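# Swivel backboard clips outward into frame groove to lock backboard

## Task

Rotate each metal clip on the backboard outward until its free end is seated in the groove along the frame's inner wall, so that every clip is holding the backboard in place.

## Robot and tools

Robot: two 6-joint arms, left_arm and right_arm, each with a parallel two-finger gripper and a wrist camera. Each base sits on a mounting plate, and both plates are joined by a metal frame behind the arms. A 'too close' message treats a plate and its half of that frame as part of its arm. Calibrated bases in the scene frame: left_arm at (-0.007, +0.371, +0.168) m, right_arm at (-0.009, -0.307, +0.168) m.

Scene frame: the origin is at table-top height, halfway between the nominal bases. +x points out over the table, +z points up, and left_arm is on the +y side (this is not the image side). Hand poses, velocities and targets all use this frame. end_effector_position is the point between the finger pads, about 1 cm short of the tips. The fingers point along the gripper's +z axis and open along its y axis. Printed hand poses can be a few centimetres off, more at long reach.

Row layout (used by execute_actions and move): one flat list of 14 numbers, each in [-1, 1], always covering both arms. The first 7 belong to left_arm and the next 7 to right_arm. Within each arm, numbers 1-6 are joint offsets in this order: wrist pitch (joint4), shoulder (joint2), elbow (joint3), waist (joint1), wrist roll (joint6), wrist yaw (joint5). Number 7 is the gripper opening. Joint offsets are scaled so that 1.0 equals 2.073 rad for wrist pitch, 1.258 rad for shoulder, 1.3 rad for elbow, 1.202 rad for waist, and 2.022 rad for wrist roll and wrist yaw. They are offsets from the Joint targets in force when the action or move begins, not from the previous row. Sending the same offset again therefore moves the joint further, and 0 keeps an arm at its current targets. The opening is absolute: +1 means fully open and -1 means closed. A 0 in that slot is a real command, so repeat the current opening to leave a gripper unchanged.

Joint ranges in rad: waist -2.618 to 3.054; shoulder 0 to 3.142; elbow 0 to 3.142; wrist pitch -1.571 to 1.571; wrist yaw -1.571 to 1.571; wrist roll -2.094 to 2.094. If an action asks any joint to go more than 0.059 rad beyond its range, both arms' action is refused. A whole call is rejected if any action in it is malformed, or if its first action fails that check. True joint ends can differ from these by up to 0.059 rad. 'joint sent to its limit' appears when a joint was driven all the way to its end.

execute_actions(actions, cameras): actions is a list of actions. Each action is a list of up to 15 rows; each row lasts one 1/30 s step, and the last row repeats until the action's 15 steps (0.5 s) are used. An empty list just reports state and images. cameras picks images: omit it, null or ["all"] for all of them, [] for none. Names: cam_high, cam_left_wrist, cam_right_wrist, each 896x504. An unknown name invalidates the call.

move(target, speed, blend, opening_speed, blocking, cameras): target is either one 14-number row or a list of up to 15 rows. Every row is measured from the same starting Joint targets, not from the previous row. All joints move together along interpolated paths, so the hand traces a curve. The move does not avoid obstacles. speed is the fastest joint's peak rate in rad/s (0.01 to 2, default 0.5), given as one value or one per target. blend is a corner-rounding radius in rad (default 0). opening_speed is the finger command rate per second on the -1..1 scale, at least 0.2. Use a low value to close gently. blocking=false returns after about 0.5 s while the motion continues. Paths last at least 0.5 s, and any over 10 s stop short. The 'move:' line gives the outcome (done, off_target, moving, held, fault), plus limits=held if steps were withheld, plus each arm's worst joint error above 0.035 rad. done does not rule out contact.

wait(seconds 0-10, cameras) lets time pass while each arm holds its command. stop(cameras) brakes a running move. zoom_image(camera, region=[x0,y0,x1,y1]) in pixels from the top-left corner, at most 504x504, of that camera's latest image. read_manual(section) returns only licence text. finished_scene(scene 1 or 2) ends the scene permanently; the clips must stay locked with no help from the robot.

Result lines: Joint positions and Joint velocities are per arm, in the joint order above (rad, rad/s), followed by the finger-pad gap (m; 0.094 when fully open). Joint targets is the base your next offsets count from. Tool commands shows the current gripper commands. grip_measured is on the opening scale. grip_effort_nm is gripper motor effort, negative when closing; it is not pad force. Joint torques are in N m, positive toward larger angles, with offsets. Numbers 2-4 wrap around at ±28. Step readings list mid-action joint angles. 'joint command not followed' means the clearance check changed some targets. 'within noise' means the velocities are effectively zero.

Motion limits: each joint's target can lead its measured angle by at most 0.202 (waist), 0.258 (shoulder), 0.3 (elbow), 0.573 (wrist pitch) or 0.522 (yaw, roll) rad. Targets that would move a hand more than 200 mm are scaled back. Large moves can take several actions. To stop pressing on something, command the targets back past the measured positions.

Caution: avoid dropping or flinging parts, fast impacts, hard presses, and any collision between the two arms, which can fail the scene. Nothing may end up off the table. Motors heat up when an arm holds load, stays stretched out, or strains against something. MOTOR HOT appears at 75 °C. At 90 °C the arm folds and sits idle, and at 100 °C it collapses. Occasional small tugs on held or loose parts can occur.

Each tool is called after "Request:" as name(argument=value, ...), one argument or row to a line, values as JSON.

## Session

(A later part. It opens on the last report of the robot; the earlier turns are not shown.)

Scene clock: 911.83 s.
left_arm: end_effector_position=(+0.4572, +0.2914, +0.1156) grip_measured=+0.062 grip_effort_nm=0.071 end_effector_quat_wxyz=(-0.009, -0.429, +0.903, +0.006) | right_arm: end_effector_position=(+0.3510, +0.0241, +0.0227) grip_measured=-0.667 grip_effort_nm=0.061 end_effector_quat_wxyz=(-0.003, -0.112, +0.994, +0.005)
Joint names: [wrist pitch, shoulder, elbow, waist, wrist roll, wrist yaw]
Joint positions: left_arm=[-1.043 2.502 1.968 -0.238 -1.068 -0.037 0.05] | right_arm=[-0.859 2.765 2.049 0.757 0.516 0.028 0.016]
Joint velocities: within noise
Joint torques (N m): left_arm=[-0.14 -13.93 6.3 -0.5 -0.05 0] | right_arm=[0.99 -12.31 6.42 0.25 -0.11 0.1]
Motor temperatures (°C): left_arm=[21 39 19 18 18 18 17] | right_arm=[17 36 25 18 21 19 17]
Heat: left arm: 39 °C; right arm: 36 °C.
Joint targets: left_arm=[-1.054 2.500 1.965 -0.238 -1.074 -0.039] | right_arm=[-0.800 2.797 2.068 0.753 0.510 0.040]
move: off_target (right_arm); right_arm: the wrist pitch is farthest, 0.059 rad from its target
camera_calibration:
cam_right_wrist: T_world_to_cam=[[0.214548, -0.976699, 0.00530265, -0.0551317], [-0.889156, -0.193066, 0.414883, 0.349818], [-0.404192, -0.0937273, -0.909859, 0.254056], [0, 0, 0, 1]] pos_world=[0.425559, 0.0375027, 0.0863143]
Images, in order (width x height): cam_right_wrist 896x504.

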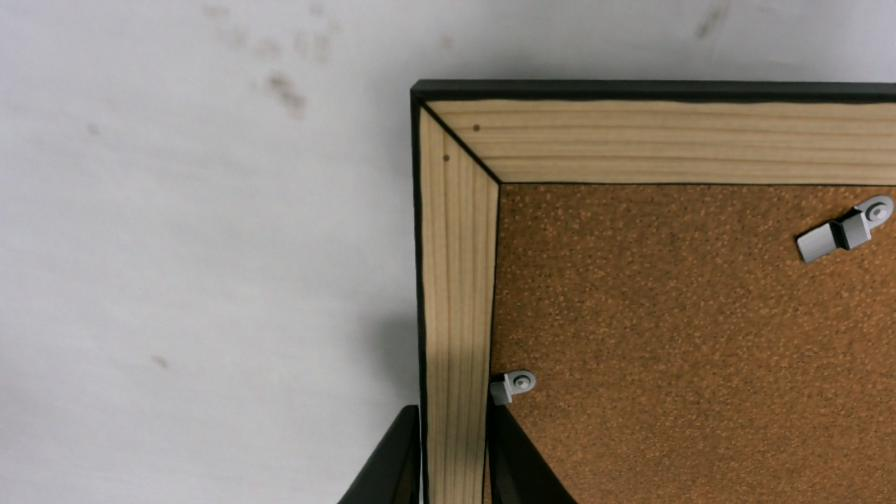

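Request:
move(
  target=[
    [0,0,0,0,0,0,0.064,-0.022,0,0,0,0,0,0.064],
    [0,0,0,0,0,0,0.064,-0.067,-0.0795,-0.007,0,0,0,0.064],
  ],
  opening_speed=1.5,
  speed=[0.3,0.15],
  cameras=["cam_high","cam_right_wrist"],
)

Request:
zoom_image(
  camera="cam_right_wrist",
  region=[350, 260, 560, 440],
)

Scene clock: 918.37 s.
left_arm: end_effector_position=(+0.4572, +0.2914, +0.1156) grip_measured=+0.062 grip_effort_nm=0.061 end_effector_quat_wxyz=(-0.009, -0.429, +0.903, +0.006) | right_arm: end_effector_position=(+0.3441, +0.0170, +0.0355) grip_measured=+0.062 grip_effort_nm=0.066 end_effector_quat_wxyz=(-0.019, -0.113, +0.993, -0.007)
Joint names: [wrist pitch, shoulder, elbow, waist, wrist roll, wrist yaw]
Joint positions: left_arm=[-1.043 2.502 1.968 -0.238 -1.068 -0.037 0.05] | right_arm=[-0.929 2.739 2.052 0.757 0.516 0.028 0.05]
Joint velocities: within noise
Joint torques (N m): left_arm=[-0.14 -13.6 6.32 -0.51 -0.07 -0.02] | right_arm=[0.19 -19.18 5.5 0.28 -0.1 0.1]
Motor temperatures (°C): left_arm=[21 39 19 18 18 18 17] | right_arm=[17 36 25 18 21 19 17]
Heat: left arm: 39 °C; right arm: 36 °C.
Joint targets: left_arm=[-1.054 2.500 1.965 -0.238 -1.074 -0.039] | right_arm=[-0.939 2.697 2.059 0.753 0.510 0.040]
move: off_target (right_arm); right_arm: the shoulder is farthest, 0.042 rad from its target
camera_calibration:
cam_right_wrist: T_world_to_cam=[[0.21703, -0.975812, 0.0262447, -0.062205], [-0.875427, -0.182668, 0.447503, 0.330895], [-0.431885, -0.120097, -0.893897, 0.271659], [0, 0, 0, 1]] pos_world=[0.4205, 0.0323691, 0.0963911]
Images, in order (width x height): cam_high 896x504, cam_right_wrist 896x504.

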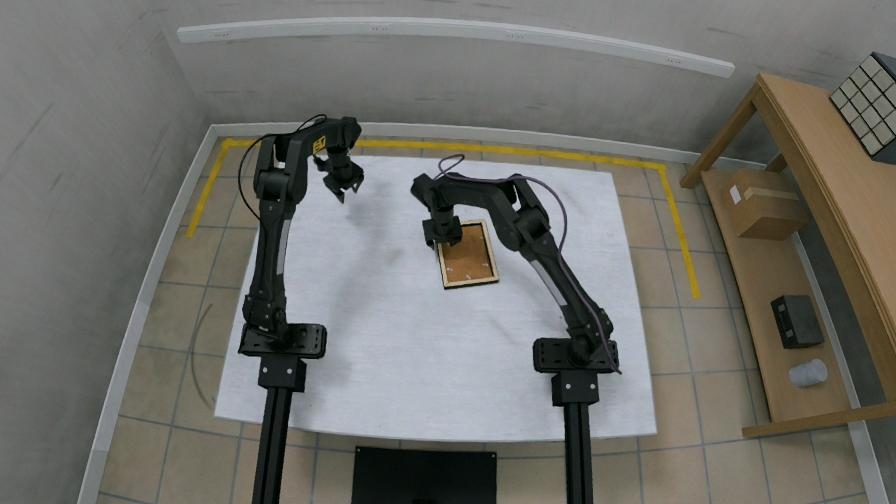

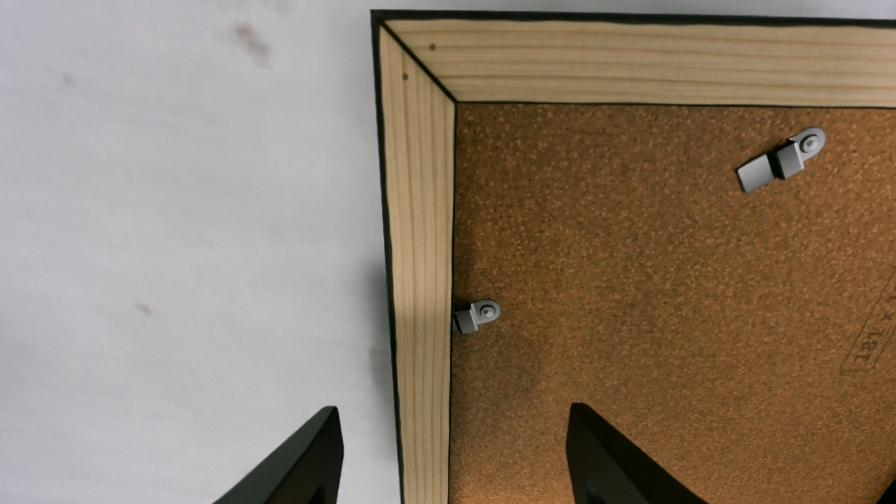

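Scaled by 2.400.

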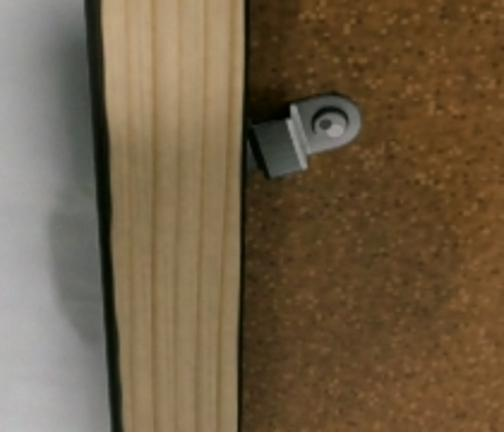

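Request:
move(
  target=[
    [0,0,0,0,0,0,0.064,-0.0675,-0.119,-0.008,0,0,0,0.064],
    [0,0,0,0,0,0,0.064,-0.1635,0.1208,0.3823,-0.1356,0.6988,0,0.064],
  ],
  speed=0.6,
  blend=0.05,
  cameras=["cam_high","cam_right_wrist"],
)

Scene clock: 954.23 s.
left_arm: end_effector_position=(+0.4572, +0.2914, +0.1156) grip_measured=+0.062 grip_effort_nm=0.066 end_effector_quat_wxyz=(-0.009, -0.429, +0.903, +0.006) | right_arm: end_effector_position=(+0.4306, -0.0228, +0.1021) grip_measured=+0.062 grip_effort_nm=0.061 end_effector_quat_wxyz=(-0.005, +0.620, +0.785, +0.003)
Joint names: [wrist pitch, shoulder, elbow, waist, wrist roll, wrist yaw]
Joint positions: left_arm=[-1.043 2.502 1.968 -0.238 -1.068 -0.037 0.05] | right_arm=[-1.262 2.83 2.525 0.594 1.915 0.028 0.05]
Joint velocities: within noise
Joint torques (N m): left_arm=[-0.14 -13.79 6.32 -0.46 -0.01 0] | right_arm=[0.2 -14.35 7.8 0.35 0.05 0.1]
Motor temperatures (°C): left_arm=[20 39 19 18 18 18 17] | right_arm=[17 36 24 18 21 19 17]
Heat: left arm: 39 °C; right arm: 36 °C.
Joint targets: left_arm=[-1.054 2.500 1.965 -0.238 -1.074 -0.039] | right_arm=[-1.278 2.849 2.556 0.590 1.923 0.040]
move: done
camera_calibration:
cam_right_wrist: T_world_to_cam=[[-0.974594, -0.223322, 0.017116, 0.40958], [-0.195442, 0.885269, 0.422021, 0.10372], [-0.109399, 0.407954, -0.906424, 0.238222], [0, 0, 0, 1]] pos_world=[0.445507, -0.0975352, 0.165148]
Images, in order (width x height): cam_high 896x504, cam_right_wrist 896x504.

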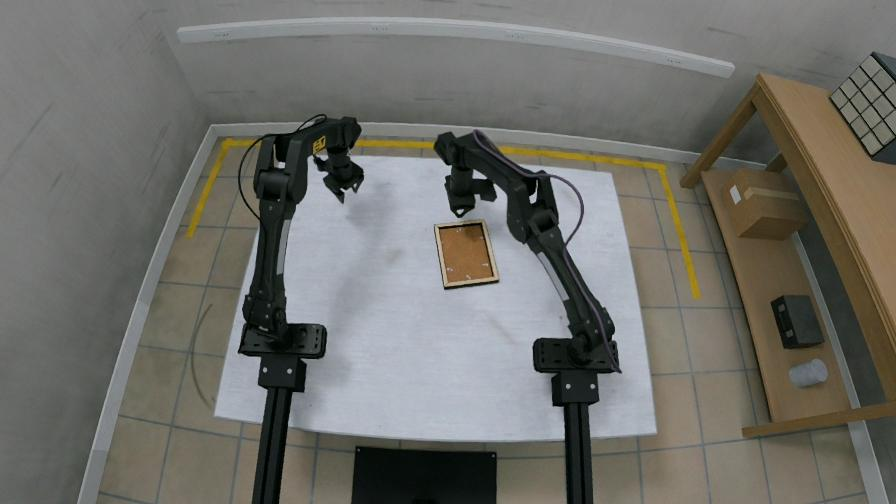

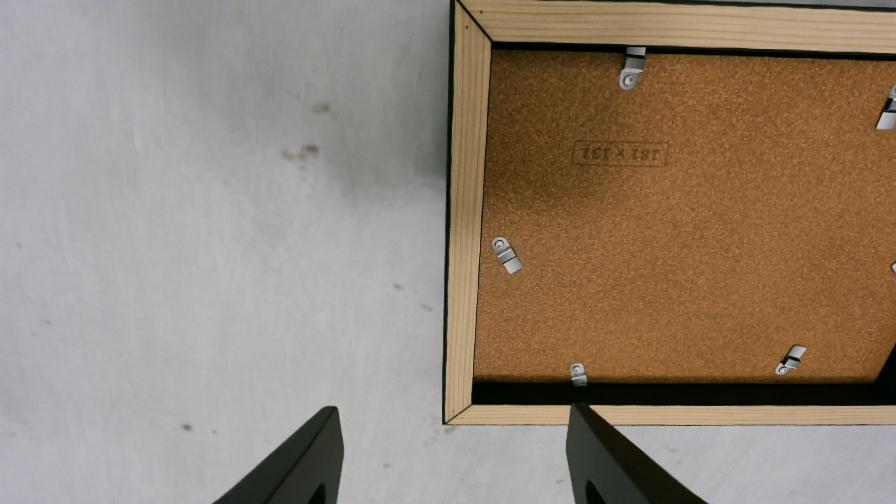

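Request:
zoom_image(
  camera="cam_right_wrist",
  region=[460, 220, 620, 400],
)

Request:
zoom_image(
  camera="cam_right_wrist",
  region=[720, 40, 896, 400],
)

Scaled by 2.800.

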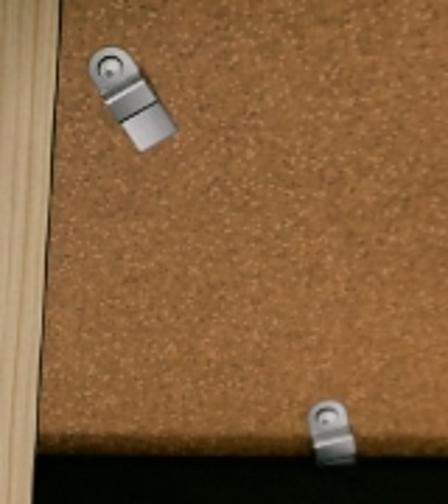

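Scaled by 1.400.

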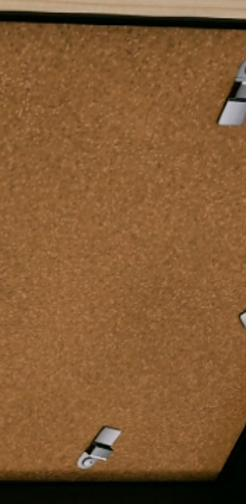

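Request:
move(
  target=[0,0,0,0,0,0,0.064,0.0952,0.0197,-0.1326,-0.0032,-0.002,0,0.28],
  speed=0.3,
  cameras=["cam_right_wrist"],
)

Request:
zoom_image(
  camera="cam_right_wrist",
  region=[280, 160, 640, 440],
)

Scene clock: 975.47 s.
left_arm: end_effector_position=(+0.4572, +0.2914, +0.1156) grip_measured=+0.062 grip_effort_nm=0.081 end_effector_quat_wxyz=(-0.009, -0.429, +0.903, +0.006) | right_arm: end_effector_position=(+0.4294, -0.0213, +0.0537) grip_measured=+0.278 grip_effort_nm=0.066 end_effector_quat_wxyz=(-0.003, +0.621, +0.784, +0.010)
Joint names: [wrist pitch, shoulder, elbow, waist, wrist roll, wrist yaw]
Joint positions: left_arm=[-1.043 2.502 1.968 -0.238 -1.068 -0.037 0.05] | right_arm=[-1.085 2.861 2.393 0.594 1.916 0.028 0.06]
Joint velocities: within noise
Joint torques (N m): left_arm=[-0.15 -13.87 6.31 -0.39 -0.06 -0.04] | right_arm=[0.43 -14.91 4.75 0.05 -0.01 0.1]
Motor temperatures (°C): left_arm=[20 40 19 18 18 18 17] | right_arm=[17 37 26 18 21 19 17]
Heat: left arm: 40 °C; right arm: 37 °C.
Joint targets: left_arm=[-1.054 2.500 1.965 -0.238 -1.074 -0.039] | right_arm=[-1.081 2.874 2.383 0.587 1.919 0.040]
move: done
camera_calibration:
cam_right_wrist: T_world_to_cam=[[-0.975099, -0.221738, 0.00389917, 0.410556], [-0.198939, 0.882338, 0.4265, 0.123725], [-0.0980116, 0.415104, -0.904479, 0.188816], [0, 0, 0, 1]] pos_world=[0.443453, -0.09651, 0.11641]
Images, in order (width x height): cam_right_wrist 896x504.

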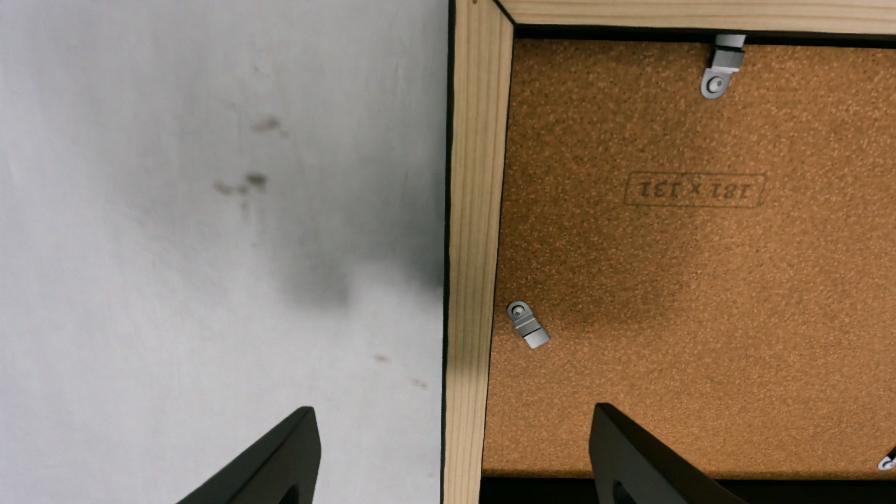

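Scaled by 1.400.

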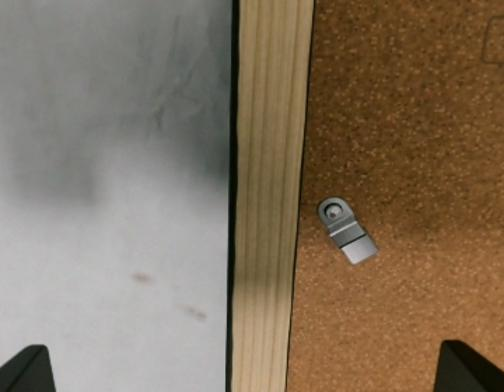

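Request:
move(
  target=[0,0,0,0,0,0,0.064,0.0282,0.019,-0.0262,0,0,0,0.28],
  speed=0.15,
  cameras=["cam_right_wrist"],
)

Request:
zoom_image(
  camera="cam_right_wrist",
  region=[280, 220, 640, 500],
)

Scene clock: 993.97 s.
left_arm: end_effector_position=(+0.4572, +0.2914, +0.1156) grip_measured=+0.062 grip_effort_nm=0.071 end_effector_quat_wxyz=(-0.009, -0.429, +0.903, +0.006) | right_arm: end_effector_position=(+0.4281, -0.0212, +0.0350) grip_measured=+0.278 grip_effort_nm=0.061 end_effector_quat_wxyz=(-0.002, +0.621, +0.784, +0.012)
Joint names: [wrist pitch, shoulder, elbow, waist, wrist roll, wrist yaw]
Joint positions: left_arm=[-1.043 2.502 1.968 -0.238 -1.068 -0.037 0.05] | right_arm=[-1.026 2.883 2.36 0.594 1.916 0.028 0.06]
Joint velocities: within noise
Joint torques (N m): left_arm=[-0.15 -13.71 6.2 -0.38 -0.09 -0.01] | right_arm=[0.43 -14.68 4.66 0.01 -0.02 0.1]
Motor temperatures (°C): left_arm=[20 40 19 18 18 18 17] | right_arm=[17 37 24 18 21 19 17]
Heat: left arm: 40 °C; right arm: 37 °C.
Joint targets: left_arm=[-1.054 2.500 1.965 -0.238 -1.074 -0.039] | right_arm=[-1.022 2.897 2.350 0.587 1.919 0.040]
move: done
camera_calibration:
cam_right_wrist: T_world_to_cam=[[-0.975139, -0.221594, 0.000323611, 0.409538], [-0.200168, 0.88148, 0.427698, 0.131867], [-0.0950603, 0.417, -0.903922, 0.170497], [0, 0, 0, 1]] pos_world=[0.44196, -0.0965846, 0.0975841]
Images, in order (width x height): cam_right_wrist 896x504.

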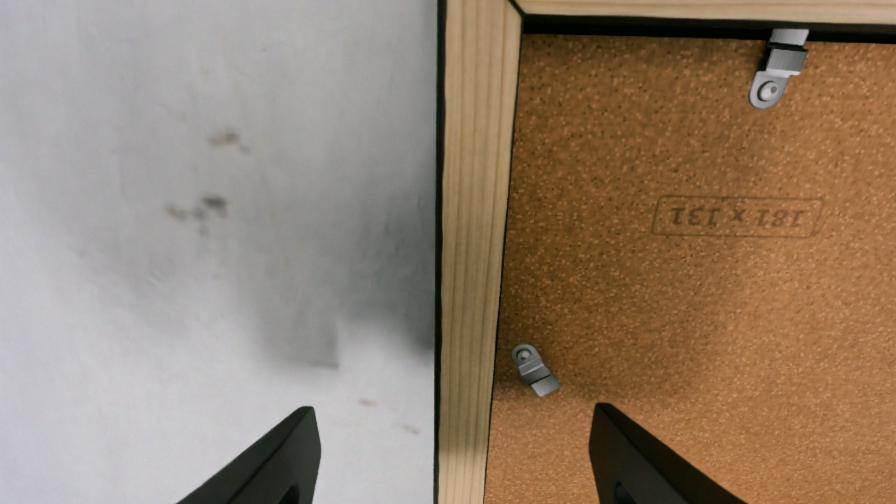

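Scaled by 1.400.

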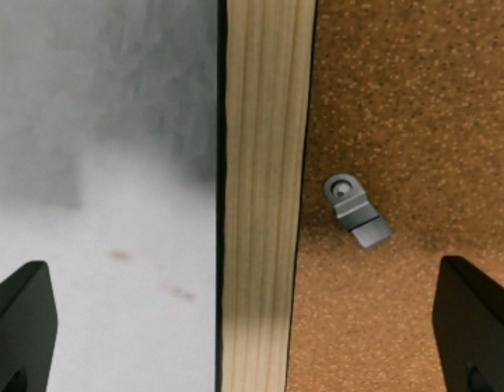

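Request:
move(
  target=[0,0,0,0,0,0,0.064,0.0143,0.0095,-0.0135,0,0,0,0.28],
  speed=0.1,
  cameras=["cam_right_wrist"],
)

Request:
zoom_image(
  camera="cam_right_wrist",
  region=[280, 220, 640, 500],
)

Scene clock: 1002.73 s.
left_arm: end_effector_position=(+0.4572, +0.2914, +0.1156) grip_measured=+0.062 grip_effort_nm=0.066 end_effector_quat_wxyz=(-0.009, -0.429, +0.903, +0.006) | right_arm: end_effector_position=(+0.4277, -0.0211, +0.0264) grip_measured=+0.278 grip_effort_nm=0.071 end_effector_quat_wxyz=(-0.002, +0.621, +0.784, +0.014)
Joint names: [wrist pitch, shoulder, elbow, waist, wrist roll, wrist yaw]
Joint positions: left_arm=[-1.043 2.502 1.968 -0.238 -1.068 -0.037 0.05] | right_arm=[-0.996 2.892 2.344 0.594 1.916 0.028 0.06]
Joint velocities: within noise
Joint torques (N m): left_arm=[-0.12 -13.89 6.2 -0.39 -0.04 0.01] | right_arm=[0.44 -14.42 4.56 0.01 -0.02 0.08]
Motor temperatures (°C): left_arm=[20 40 19 18 18 18 17] | right_arm=[17 38 24 18 21 19 17]
Heat: left arm: 40 °C; right arm: 38 °C.
Joint targets: left_arm=[-1.054 2.500 1.965 -0.238 -1.074 -0.039] | right_arm=[-0.992 2.909 2.332 0.587 1.919 0.040]
move: done
camera_calibration:
cam_right_wrist: T_world_to_cam=[[-0.975168, -0.221442, -0.00325175, 0.409218], [-0.201402, 0.88062, 0.428889, 0.135863], [-0.0921106, 0.418894, -0.903351, 0.161336], [0, 0, 0, 1]] pos_world=[0.44128, -0.0966082, 0.0888038]
Images, in order (width x height): cam_right_wrist 896x504.

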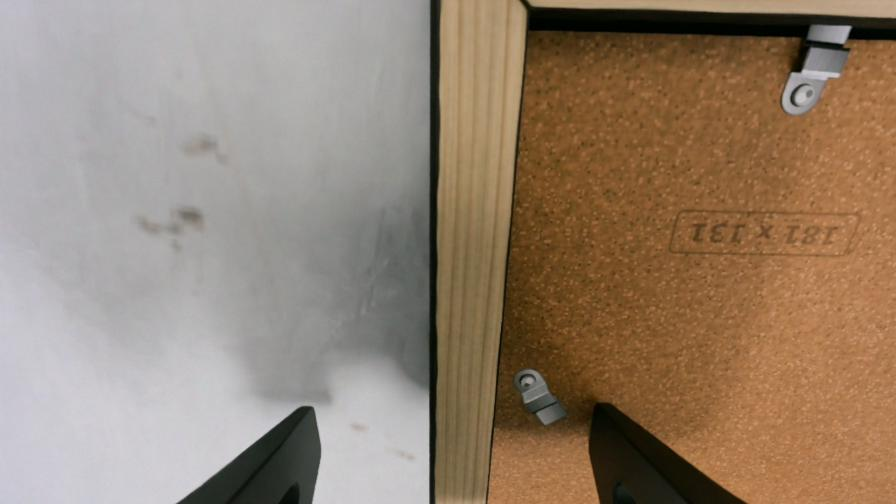

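Scaled by 1.400.

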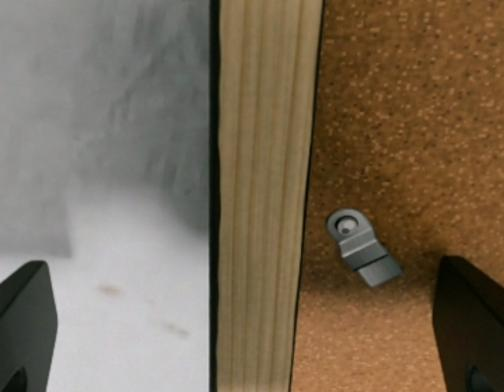

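Request:
move(
  target=[0,0,0,0,0,0,0.064,0.0048,0,-0.0077,0.0117,0,0,0.28],
  speed=0.1,
  cameras=["cam_right_wrist"],
)

Request:
zoom_image(
  camera="cam_right_wrist",
  region=[280, 220, 640, 500],
)

Scene clock: 1012.03 s.
left_arm: end_effector_position=(+0.4572, +0.2914, +0.1156) grip_measured=+0.062 grip_effort_nm=0.066 end_effector_quat_wxyz=(-0.009, -0.429, +0.903, +0.006) | right_arm: end_effector_position=(+0.4275, -0.0211, +0.0246) grip_measured=+0.278 grip_effort_nm=0.061 end_effector_quat_wxyz=(-0.001, +0.621, +0.784, +0.014)
Joint names: [wrist pitch, shoulder, elbow, waist, wrist roll, wrist yaw]
Joint positions: left_arm=[-1.043 2.502 1.968 -0.238 -1.068 -0.037 0.05] | right_arm=[-0.987 2.892 2.336 0.594 1.916 0.028 0.06]
Joint velocities: within noise
Joint torques (N m): left_arm=[-0.15 -13.93 6.31 -0.39 -0.06 0] | right_arm=[0.46 -14.41 4.34 1.29 0 0.09]
Motor temperatures (°C): left_arm=[20 40 19 18 18 18 17] | right_arm=[17 38 24 18 21 19 17]
Heat: left arm: 40 °C; right arm: 38 °C.
Joint targets: left_arm=[-1.054 2.500 1.965 -0.238 -1.074 -0.039] | right_arm=[-0.982 2.909 2.322 0.601 1.919 0.040]
move: done
camera_calibration:
cam_right_wrist: T_world_to_cam=[[-0.975178, -0.221363, -0.00503935, 0.409155], [-0.20202, 0.880189, 0.429483, 0.136813], [-0.0906363, 0.419841, -0.903061, 0.159145], [0, 0, 0, 1]] pos_world=[0.441063, -0.096665, 0.0870207]
Images, in order (width x height): cam_right_wrist 896x504.

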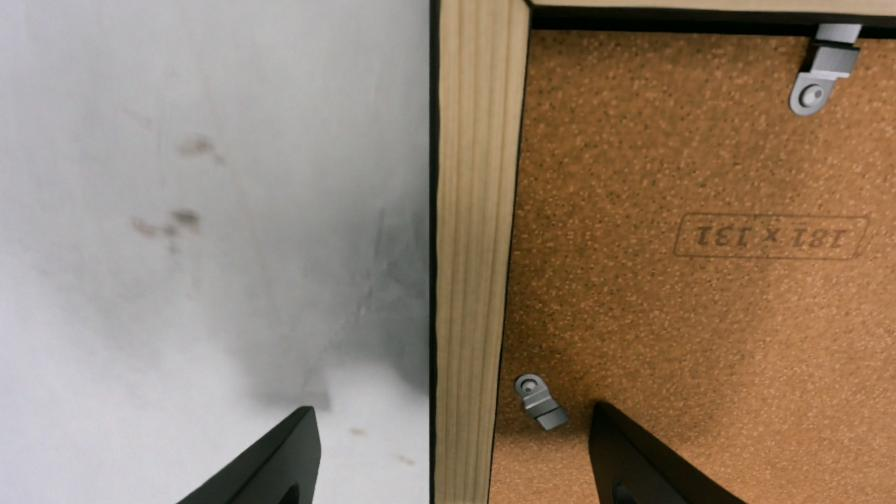

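Scaled by 1.400.

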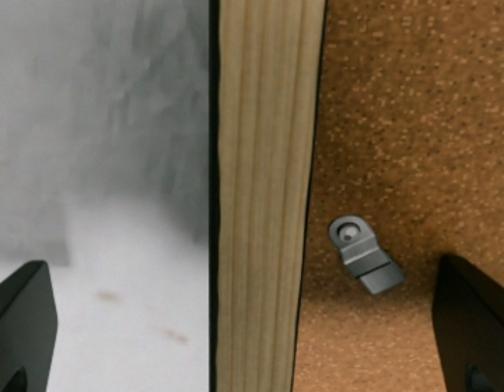

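Request:
move(
  target=[0,0,0,0,0,0,0.064,0,0,0,0.008,0,0,0.28],
  speed=0.1,
  cameras=["cam_right_wrist"],
)

Request:
zoom_image(
  camera="cam_right_wrist",
  region=[280, 220, 640, 500],
)

Scene clock: 1016.13 s.
left_arm: end_effector_position=(+0.4572, +0.2914, +0.1156) grip_measured=+0.062 grip_effort_nm=0.076 end_effector_quat_wxyz=(-0.009, -0.429, +0.903, +0.006) | right_arm: end_effector_position=(+0.4257, -0.0180, +0.0248) grip_measured=+0.278 grip_effort_nm=0.066 end_effector_quat_wxyz=(-0.001, +0.618, +0.786, +0.015)
Joint names: [wrist pitch, shoulder, elbow, waist, wrist roll, wrist yaw]
Joint positions: left_arm=[-1.043 2.502 1.968 -0.238 -1.068 -0.037 0.05] | right_arm=[-0.987 2.892 2.336 0.601 1.916 0.028 0.06]
Joint velocities: within noise
Joint torques (N m): left_arm=[-0.15 -13.82 6.24 -0.42 -0.06 -0.01] | right_arm=[0.46 -14.42 4.36 1.62 0 0.09]
Motor temperatures (°C): left_arm=[20 40 19 18 18 18 17] | right_arm=[17 39 24 18 21 19 17]
Heat: left arm: 40 °C; right arm: 39 °C.
Joint targets: left_arm=[-1.054 2.500 1.965 -0.238 -1.074 -0.039] | right_arm=[-0.982 2.909 2.322 0.610 1.919 0.040]
move: done
camera_calibration:
cam_right_wrist: T_world_to_cam=[[-0.973637, -0.228032, -0.00565187, 0.407255], [-0.208275, 0.878627, 0.429692, 0.136307], [-0.0930178, 0.419542, -0.902958, 0.158828], [0, 0, 0, 1]] pos_world=[0.439682, -0.0935302, 0.0871464]
Images, in order (width x height): cam_right_wrist 896x504.

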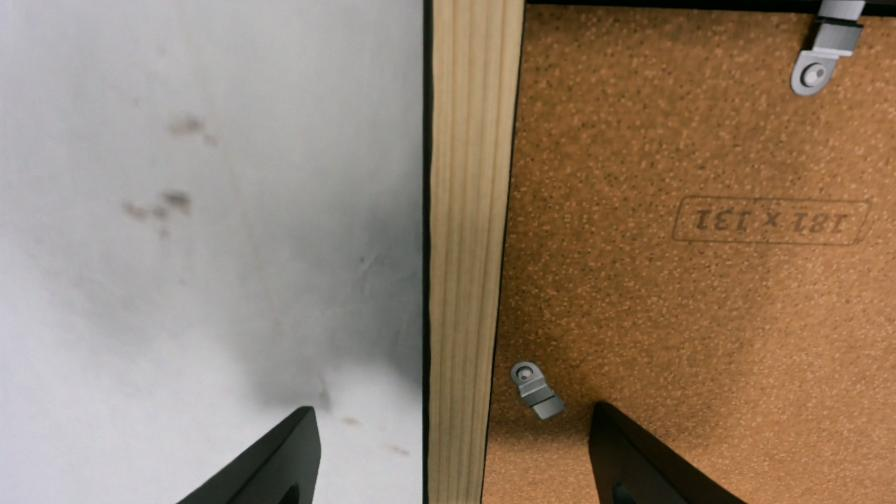

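Scaled by 1.400.

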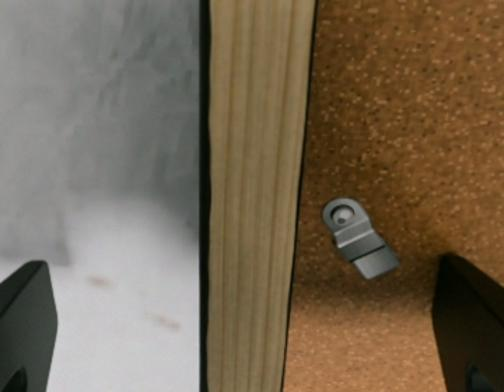

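Request:
move(
  target=[0,0,0,0,0,0,0.064,0,0,0,-0.0175,0,0,0.28],
  speed=0.1,
  cameras=["cam_right_wrist"],
)

Request:
zoom_image(
  camera="cam_right_wrist",
  region=[280, 220, 640, 500],
)

Scene clock: 1024.33 s.
left_arm: end_effector_position=(+0.4572, +0.2914, +0.1156) grip_measured=+0.062 grip_effort_nm=0.066 end_effector_quat_wxyz=(-0.009, -0.429, +0.903, +0.006) | right_arm: end_effector_position=(+0.4270, -0.0200, +0.0247) grip_measured=+0.278 grip_effort_nm=0.061 end_effector_quat_wxyz=(-0.001, +0.620, +0.785, +0.015)
Joint names: [wrist pitch, shoulder, elbow, waist, wrist roll, wrist yaw]
Joint positions: left_arm=[-1.043 2.502 1.968 -0.238 -1.068 -0.037 0.05] | right_arm=[-0.987 2.892 2.336 0.597 1.916 0.028 0.06]
Joint velocities: within noise
Joint torques (N m): left_arm=[-0.14 -13.89 6.39 -0.46 -0.04 -0.01] | right_arm=[0.46 -14.43 4.3 0.02 0 0.1]
Motor temperatures (°C): left_arm=[20 41 19 18 18 18 17] | right_arm=[17 39 24 18 21 19 17]
Heat: left arm: 41 °C; right arm: 39 °C.
Joint targets: left_arm=[-1.054 2.500 1.965 -0.238 -1.074 -0.039] | right_arm=[-0.982 2.909 2.322 0.589 1.919 0.040]
move: done
camera_calibration:
cam_right_wrist: T_world_to_cam=[[-0.974671, -0.223577, -0.00548178, 0.408587], [-0.204189, 0.879615, 0.429632, 0.136658], [-0.0912339, 0.419869, -0.902987, 0.158949], [0, 0, 0, 1]] pos_world=[0.440644, -0.0955934, 0.0870566]
Images, in order (width x height): cam_right_wrist 896x504.

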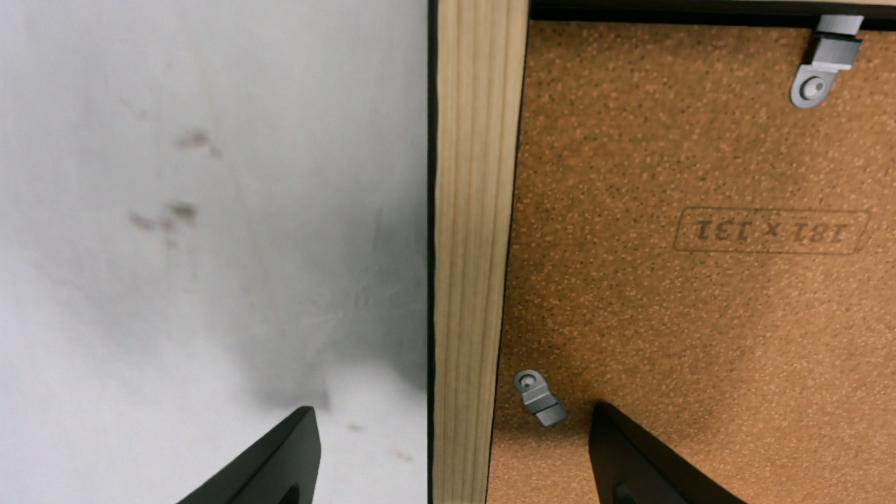

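Scaled by 1.400.

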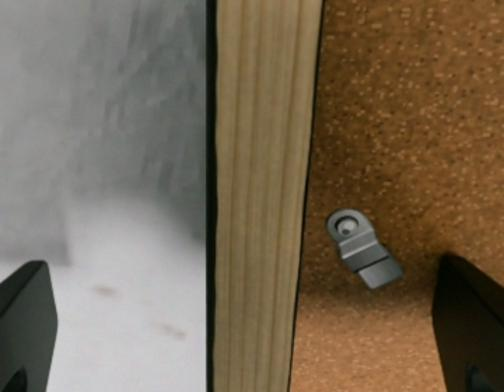

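Request:
move(
  target=[0,0,0,0,0,0,0.064,0.0043,0,-0.0069,0,0,0,0.28],
  speed=0.1,
  cameras=["cam_right_wrist"],
)

Request:
zoom_image(
  camera="cam_right_wrist",
  region=[280, 220, 640, 500],
)

Scene clock: 1033.33 s.
left_arm: end_effector_position=(+0.4572, +0.2914, +0.1156) grip_measured=+0.062 grip_effort_nm=0.066 end_effector_quat_wxyz=(-0.009, -0.429, +0.903, +0.006) | right_arm: end_effector_position=(+0.4266, -0.0202, +0.0239) grip_measured=+0.278 grip_effort_nm=0.066 end_effector_quat_wxyz=(-0.001, +0.620, +0.785, +0.014)
Joint names: [wrist pitch, shoulder, elbow, waist, wrist roll, wrist yaw]
Joint positions: left_arm=[-1.043 2.502 1.968 -0.238 -1.068 -0.037 0.05] | right_arm=[-0.985 2.892 2.333 0.597 1.916 0.028 0.06]
Joint velocities: within noise
Joint torques (N m): left_arm=[-0.12 -13.82 6.26 -0.46 -0.03 0.02] | right_arm=[0.54 -14.41 3.96 -0.01 -0.01 0.1]
Motor temperatures (°C): left_arm=[20 41 19 18 18 18 17] | right_arm=[17 39 24 18 21 19 17]
Heat: left arm: 41 °C; right arm: 39 °C.
Joint targets: left_arm=[-1.054 2.500 1.965 -0.238 -1.074 -0.039] | right_arm=[-0.974 2.909 2.313 0.589 1.919 0.040]
move: done
camera_calibration:
cam_right_wrist: T_world_to_cam=[[-0.974667, -0.223609, -0.00476676, 0.40815], [-0.203942, 0.879789, 0.429395, 0.136986], [-0.0918227, 0.419489, -0.903104, 0.158586], [0, 0, 0, 1]] pos_world=[0.44031, -0.095778, 0.086344]
Images, in order (width x height): cam_right_wrist 896x504.

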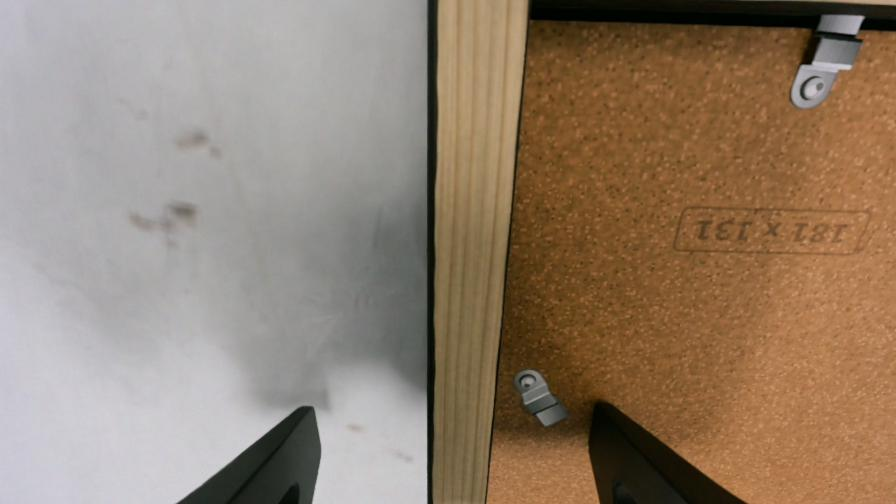

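Scaled by 1.400.

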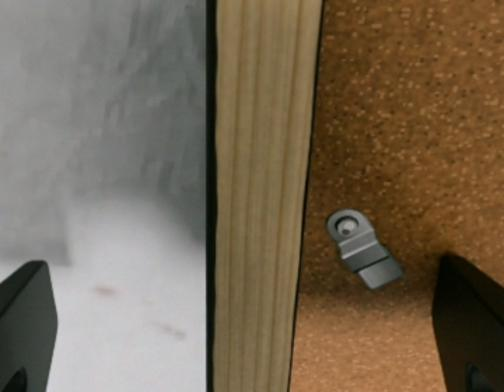

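Request:
move(
  target=[0,0,0,0,0,0,0.064,0,0,0,-0.0052,0,0,0.28],
  speed=0.1,
  cameras=["cam_right_wrist"],
)

Request:
zoom_image(
  camera="cam_right_wrist",
  region=[280, 220, 640, 500],
)

Scene clock: 1051.53 s.
left_arm: end_effector_position=(+0.4572, +0.2914, +0.1156) grip_measured=+0.062 grip_effort_nm=0.066 end_effector_quat_wxyz=(-0.009, -0.429, +0.903, +0.006) | right_arm: end_effector_position=(+0.4267, -0.0207, +0.0238) grip_measured=+0.278 grip_effort_nm=0.061 end_effector_quat_wxyz=(-0.002, +0.620, +0.784, +0.014)
Joint names: [wrist pitch, shoulder, elbow, waist, wrist roll, wrist yaw]
Joint positions: left_arm=[-1.043 2.502 1.968 -0.238 -1.068 -0.037 0.05] | right_arm=[-0.985 2.892 2.333 0.595 1.916 0.028 0.06]
Joint velocities: within noise
Joint torques (N m): left_arm=[-0.16 -13.82 6.32 -0.57 -0.03 0.03] | right_arm=[0.53 -14.42 3.95 -0.47 -0.01 0.09]
Motor temperatures (°C): left_arm=[20 41 19 18 18 18 17] | right_arm=[17 39 23 18 21 19 17]
Heat: left arm: 41 °C; right arm: 39 °C.
Joint targets: left_arm=[-1.054 2.500 1.965 -0.238 -1.074 -0.039] | right_arm=[-0.974 2.909 2.313 0.583 1.919 0.040]
move: done
camera_calibration:
cam_right_wrist: T_world_to_cam=[[-0.974918, -0.222527, -0.00410305, 0.4083], [-0.202634, 0.87984, 0.429908, 0.136895], [-0.0920558, 0.419956, -0.902864, 0.158788], [0, 0, 0, 1]] pos_world=[0.440416, -0.0962718, 0.0861869]
Images, in order (width x height): cam_right_wrist 896x504.

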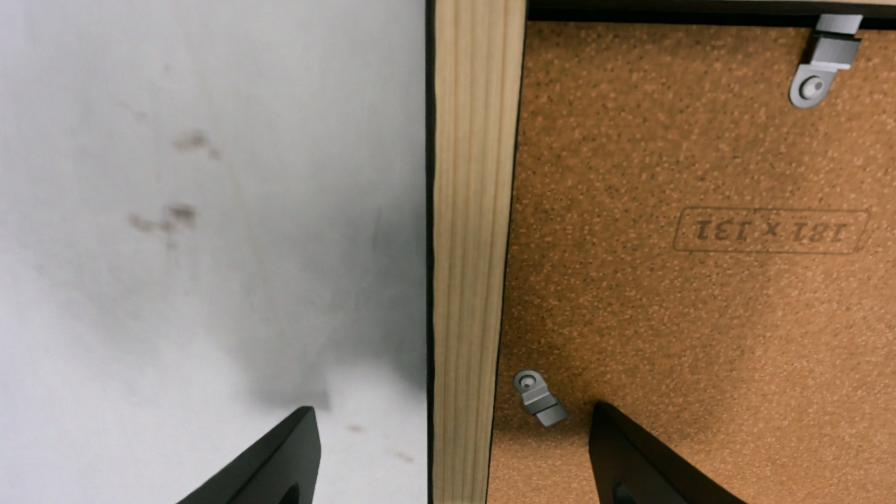

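Scaled by 1.400.

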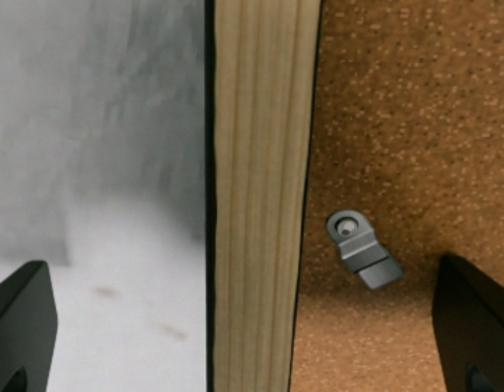

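Request:
move(
  target=[0,0,0,0,0,0,0.064,-0.005,0,0.01,0,0,0,0.28],
  speed=0.1,
  cameras=["cam_right_wrist"],
)

Request:
zoom_image(
  camera="cam_right_wrist",
  region=[280, 220, 640, 500],
)

Scene clock: 1056.63 s.
left_arm: end_effector_position=(+0.4572, +0.2914, +0.1156) grip_measured=+0.062 grip_effort_nm=0.071 end_effector_quat_wxyz=(-0.009, -0.429, +0.903, +0.006) | right_arm: end_effector_position=(+0.4267, -0.0206, +0.0238) grip_measured=+0.278 grip_effort_nm=0.066 end_effector_quat_wxyz=(-0.002, +0.620, +0.784, +0.014)
Joint names: [wrist pitch, shoulder, elbow, waist, wrist roll, wrist yaw]
Joint positions: left_arm=[-1.043 2.502 1.968 -0.238 -1.068 -0.037 0.05] | right_arm=[-0.985 2.892 2.333 0.595 1.916 0.027 0.06]
Joint velocities: within noise
Joint torques (N m): left_arm=[-0.16 -13.79 6.17 -0.43 -0.03 0] | right_arm=[0.41 -14.42 4.85 -0.44 -0.02 0.1]
Motor temperatures (°C): left_arm=[20 41 19 18 18 18 17] | right_arm=[17 39 23 18 21 19 17]
Heat: left arm: 41 °C; right arm: 39 °C.
Joint targets: left_arm=[-1.054 2.500 1.965 -0.238 -1.074 -0.039] | right_arm=[-0.984 2.909 2.326 0.583 1.919 0.040]
move: done
camera_calibration:
cam_right_wrist: T_world_to_cam=[[-0.974917, -0.222535, -0.00397119, 0.408272], [-0.202553, 0.879701, 0.430231, 0.136792], [-0.0922479, 0.420244, -0.90271, 0.158846], [0, 0, 0, 1]] pos_world=[0.440392, -0.0962347, 0.0861608]
Images, in order (width x height): cam_right_wrist 896x504.

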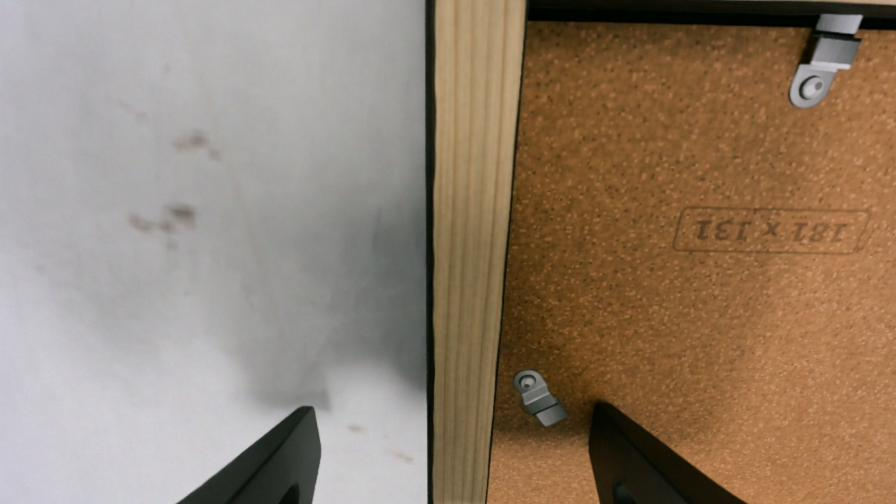

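Scaled by 1.400.

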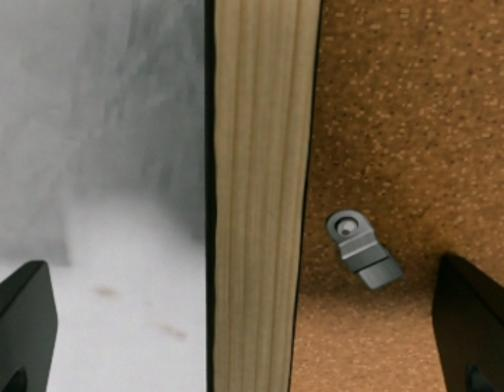

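Request:
move(
  target=[0,0,0,0,0,0,0.064,-0.006,0,0.012,0,0,0,0.28],
  speed=0.1,
  cameras=["cam_right_wrist"],
)

Request:
zoom_image(
  camera="cam_right_wrist",
  region=[280, 220, 640, 500],
)

Scene clock: 1060.30 s.
left_arm: end_effector_position=(+0.4572, +0.2914, +0.1156) grip_measured=+0.062 grip_effort_nm=0.066 end_effector_quat_wxyz=(-0.009, -0.429, +0.903, +0.006) | right_arm: end_effector_position=(+0.4267, -0.0206, +0.0238) grip_measured=+0.278 grip_effort_nm=0.061 end_effector_quat_wxyz=(-0.002, +0.620, +0.784, +0.014)
Joint names: [wrist pitch, shoulder, elbow, waist, wrist roll, wrist yaw]
Joint positions: left_arm=[-1.043 2.502 1.968 -0.238 -1.068 -0.037 0.05] | right_arm=[-0.985 2.892 2.333 0.595 1.916 0.027 0.06]
Joint velocities: within noise
Joint torques (N m): left_arm=[-0.15 -13.87 6.35 -0.62 -0.03 -0.02] | right_arm=[0.29 -14.42 5.93 -0.44 -0.01 0.11]
Motor temperatures (°C): left_arm=[20 41 19 18 18 18 17] | right_arm=[17 39 23 18 21 19 17]
Heat: left arm: 41 °C; right arm: 39 °C.
Joint targets: left_arm=[-1.054 2.500 1.965 -0.238 -1.074 -0.039] | right_arm=[-0.996 2.909 2.341 0.583 1.919 0.040]
move: done
camera_calibration:
cam_right_wrist: T_world_to_cam=[[-0.974917, -0.222535, -0.00397119, 0.408272], [-0.202553, 0.879701, 0.430231, 0.136792], [-0.0922479, 0.420244, -0.90271, 0.158846], [0, 0, 0, 1]] pos_world=[0.440392, -0.0962347, 0.0861608]
Images, in order (width x height): cam_right_wrist 896x504.

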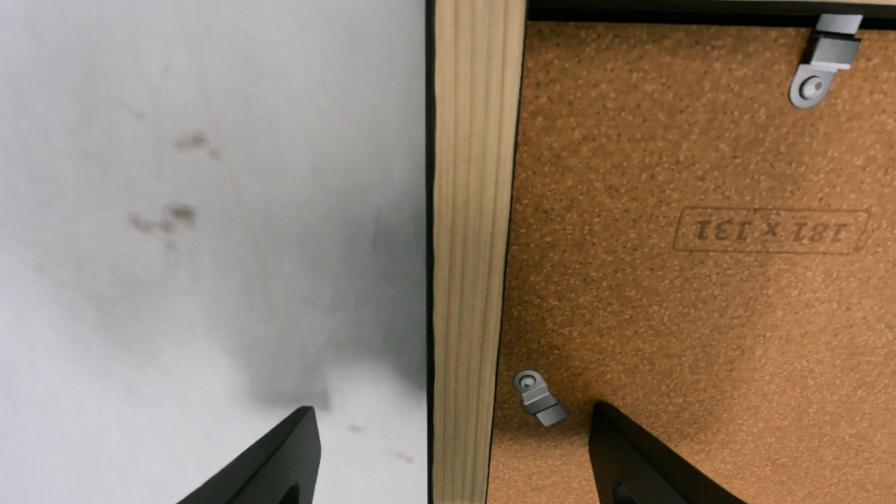

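Scaled by 1.400.

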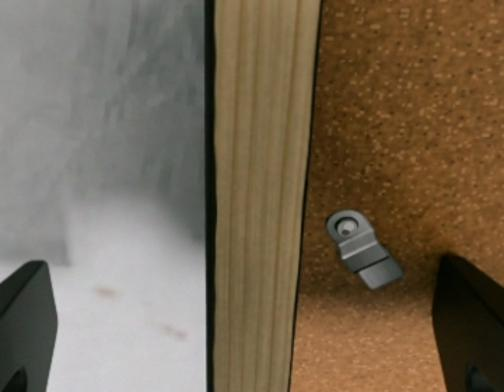

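Request:
move(
  target=[0,0,0,0,0,0,0.064,-0.009,-0.006,0.009,0,0,0,0.28],
  speed=0.1,
  cameras=["cam_right_wrist"],
)

Request:
zoom_image(
  camera="cam_right_wrist",
  region=[280, 220, 640, 500],
)

Scene clock: 1064.50 s.
left_arm: end_effector_position=(+0.4572, +0.2914, +0.1156) grip_measured=+0.062 grip_effort_nm=0.085 end_effector_quat_wxyz=(-0.009, -0.429, +0.903, +0.006) | right_arm: end_effector_position=(+0.4259, -0.0228, +0.0237) grip_measured=+0.278 grip_effort_nm=0.056 end_effector_quat_wxyz=(-0.003, +0.621, +0.784, +0.011)
Joint names: [wrist pitch, shoulder, elbow, waist, wrist roll, wrist yaw]
Joint positions: left_arm=[-1.043 2.502 1.968 -0.238 -1.068 -0.037 0.05] | right_arm=[-0.992 2.892 2.333 0.593 1.916 0.027 0.06]
Joint velocities: within noise
Joint torques (N m): left_arm=[-0.16 -13.85 6.28 -0.53 -0.05 -0.01] | right_arm=[0.16 -15.1 6.79 -0.17 0 0.11]
Motor temperatures (°C): left_arm=[20 41 19 18 18 18 17] | right_arm=[17 39 24 18 21 19 17]
Heat: left arm: 41 °C; right arm: 39 °C.
Joint targets: left_arm=[-1.054 2.500 1.965 -0.238 -1.074 -0.039] | right_arm=[-1.015 2.902 2.353 0.583 1.919 0.040]
move: done
camera_calibration:
cam_right_wrist: T_world_to_cam=[[-0.975442, -0.220232, 0.00327872, 0.407067], [-0.197693, 0.881984, 0.42781, 0.136641], [-0.0971089, 0.416655, -0.903863, 0.161623], [0, 0, 0, 1]] pos_world=[0.439779, -0.0982072, 0.0862941]
Images, in order (width x height): cam_right_wrist 896x504.

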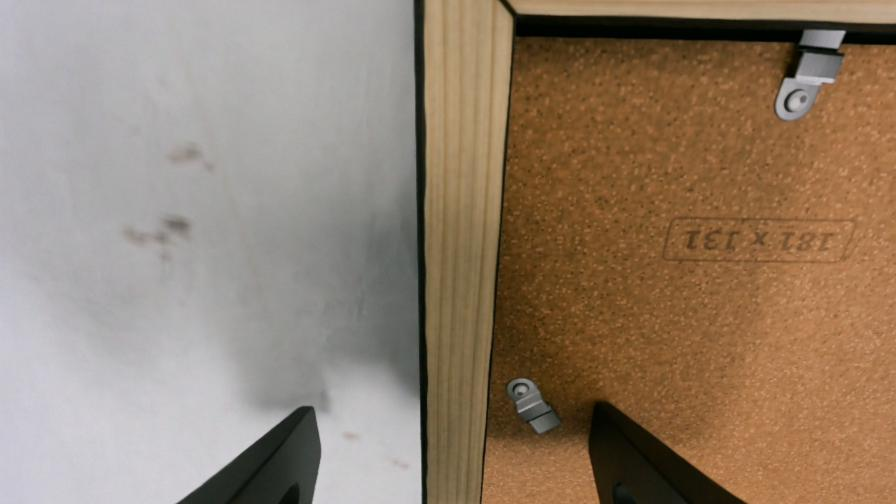

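Scaled by 1.400.

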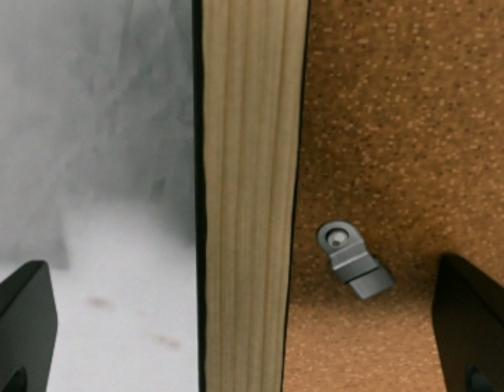

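Request:
move(
  target=[0,0,0,0,0,0,0.064,0,0,0,0,0,0,-0.5],
  opening_speed=0.4,
  cameras=["cam_right_wrist"],
)

Request:
zoom_image(
  camera="cam_right_wrist",
  region=[340, 260, 590, 440],
)

Scene clock: 1075.60 s.
left_arm: end_effector_position=(+0.4572, +0.2914, +0.1156) grip_measured=+0.062 grip_effort_nm=0.071 end_effector_quat_wxyz=(-0.009, -0.429, +0.903, +0.006) | right_arm: end_effector_position=(+0.4214, -0.0252, +0.0237) grip_measured=-0.496 grip_effort_nm=-0.247 end_effector_quat_wxyz=(-0.008, +0.624, +0.782, +0.001)
Joint names: [wrist pitch, shoulder, elbow, waist, wrist roll, wrist yaw]
Joint positions: left_arm=[-1.043 2.502 1.968 -0.238 -1.068 -0.037 0.05] | right_arm=[-1.012 2.892 2.333 0.593 1.923 0.025 0.024]
Joint velocities: within noise
Joint torques (N m): left_arm=[-0.13 -13.89 6.39 -0.49 -0.04 -0.01] | right_arm=[0.33 -15.09 6.78 -0.24 -0.08 0.13]
Motor temperatures (°C): left_arm=[20 41 19 18 18 18 17] | right_arm=[17 40 24 18 21 19 17]
Heat: left arm: 41 °C; right arm: 40 °C.
Joint targets: left_arm=[-1.054 2.500 1.965 -0.238 -1.074 -0.039] | right_arm=[-1.015 2.902 2.353 0.583 1.919 0.040]
move: done
camera_calibration:
cam_right_wrist: T_world_to_cam=[[-0.976508, -0.214223, 0.0232478, 0.402315], [-0.184474, 0.88687, 0.423593, 0.132482], [-0.111361, 0.409353, -0.905554, 0.167997], [0, 0, 0, 1]] pos_world=[0.436012, -0.100079, 0.0866588]
Images, in order (width x height): cam_right_wrist 896x504.

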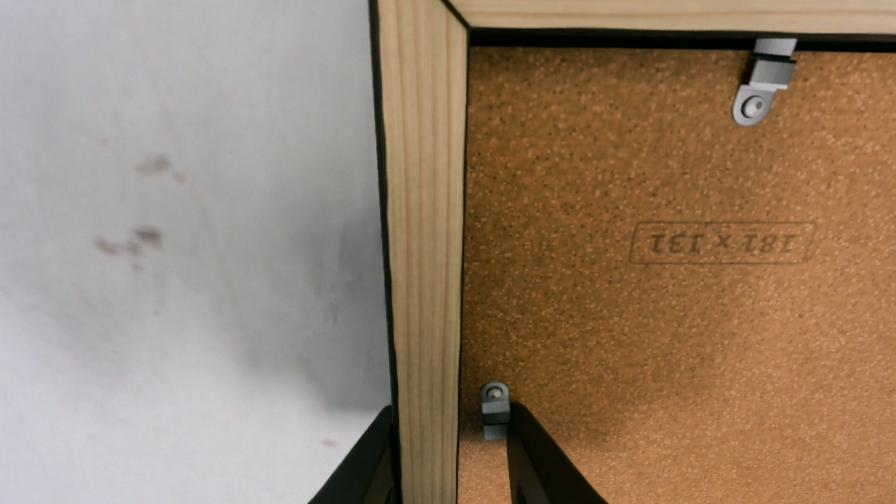

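Scaled by 2.016.

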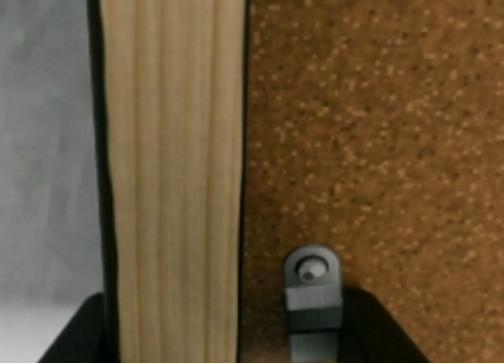

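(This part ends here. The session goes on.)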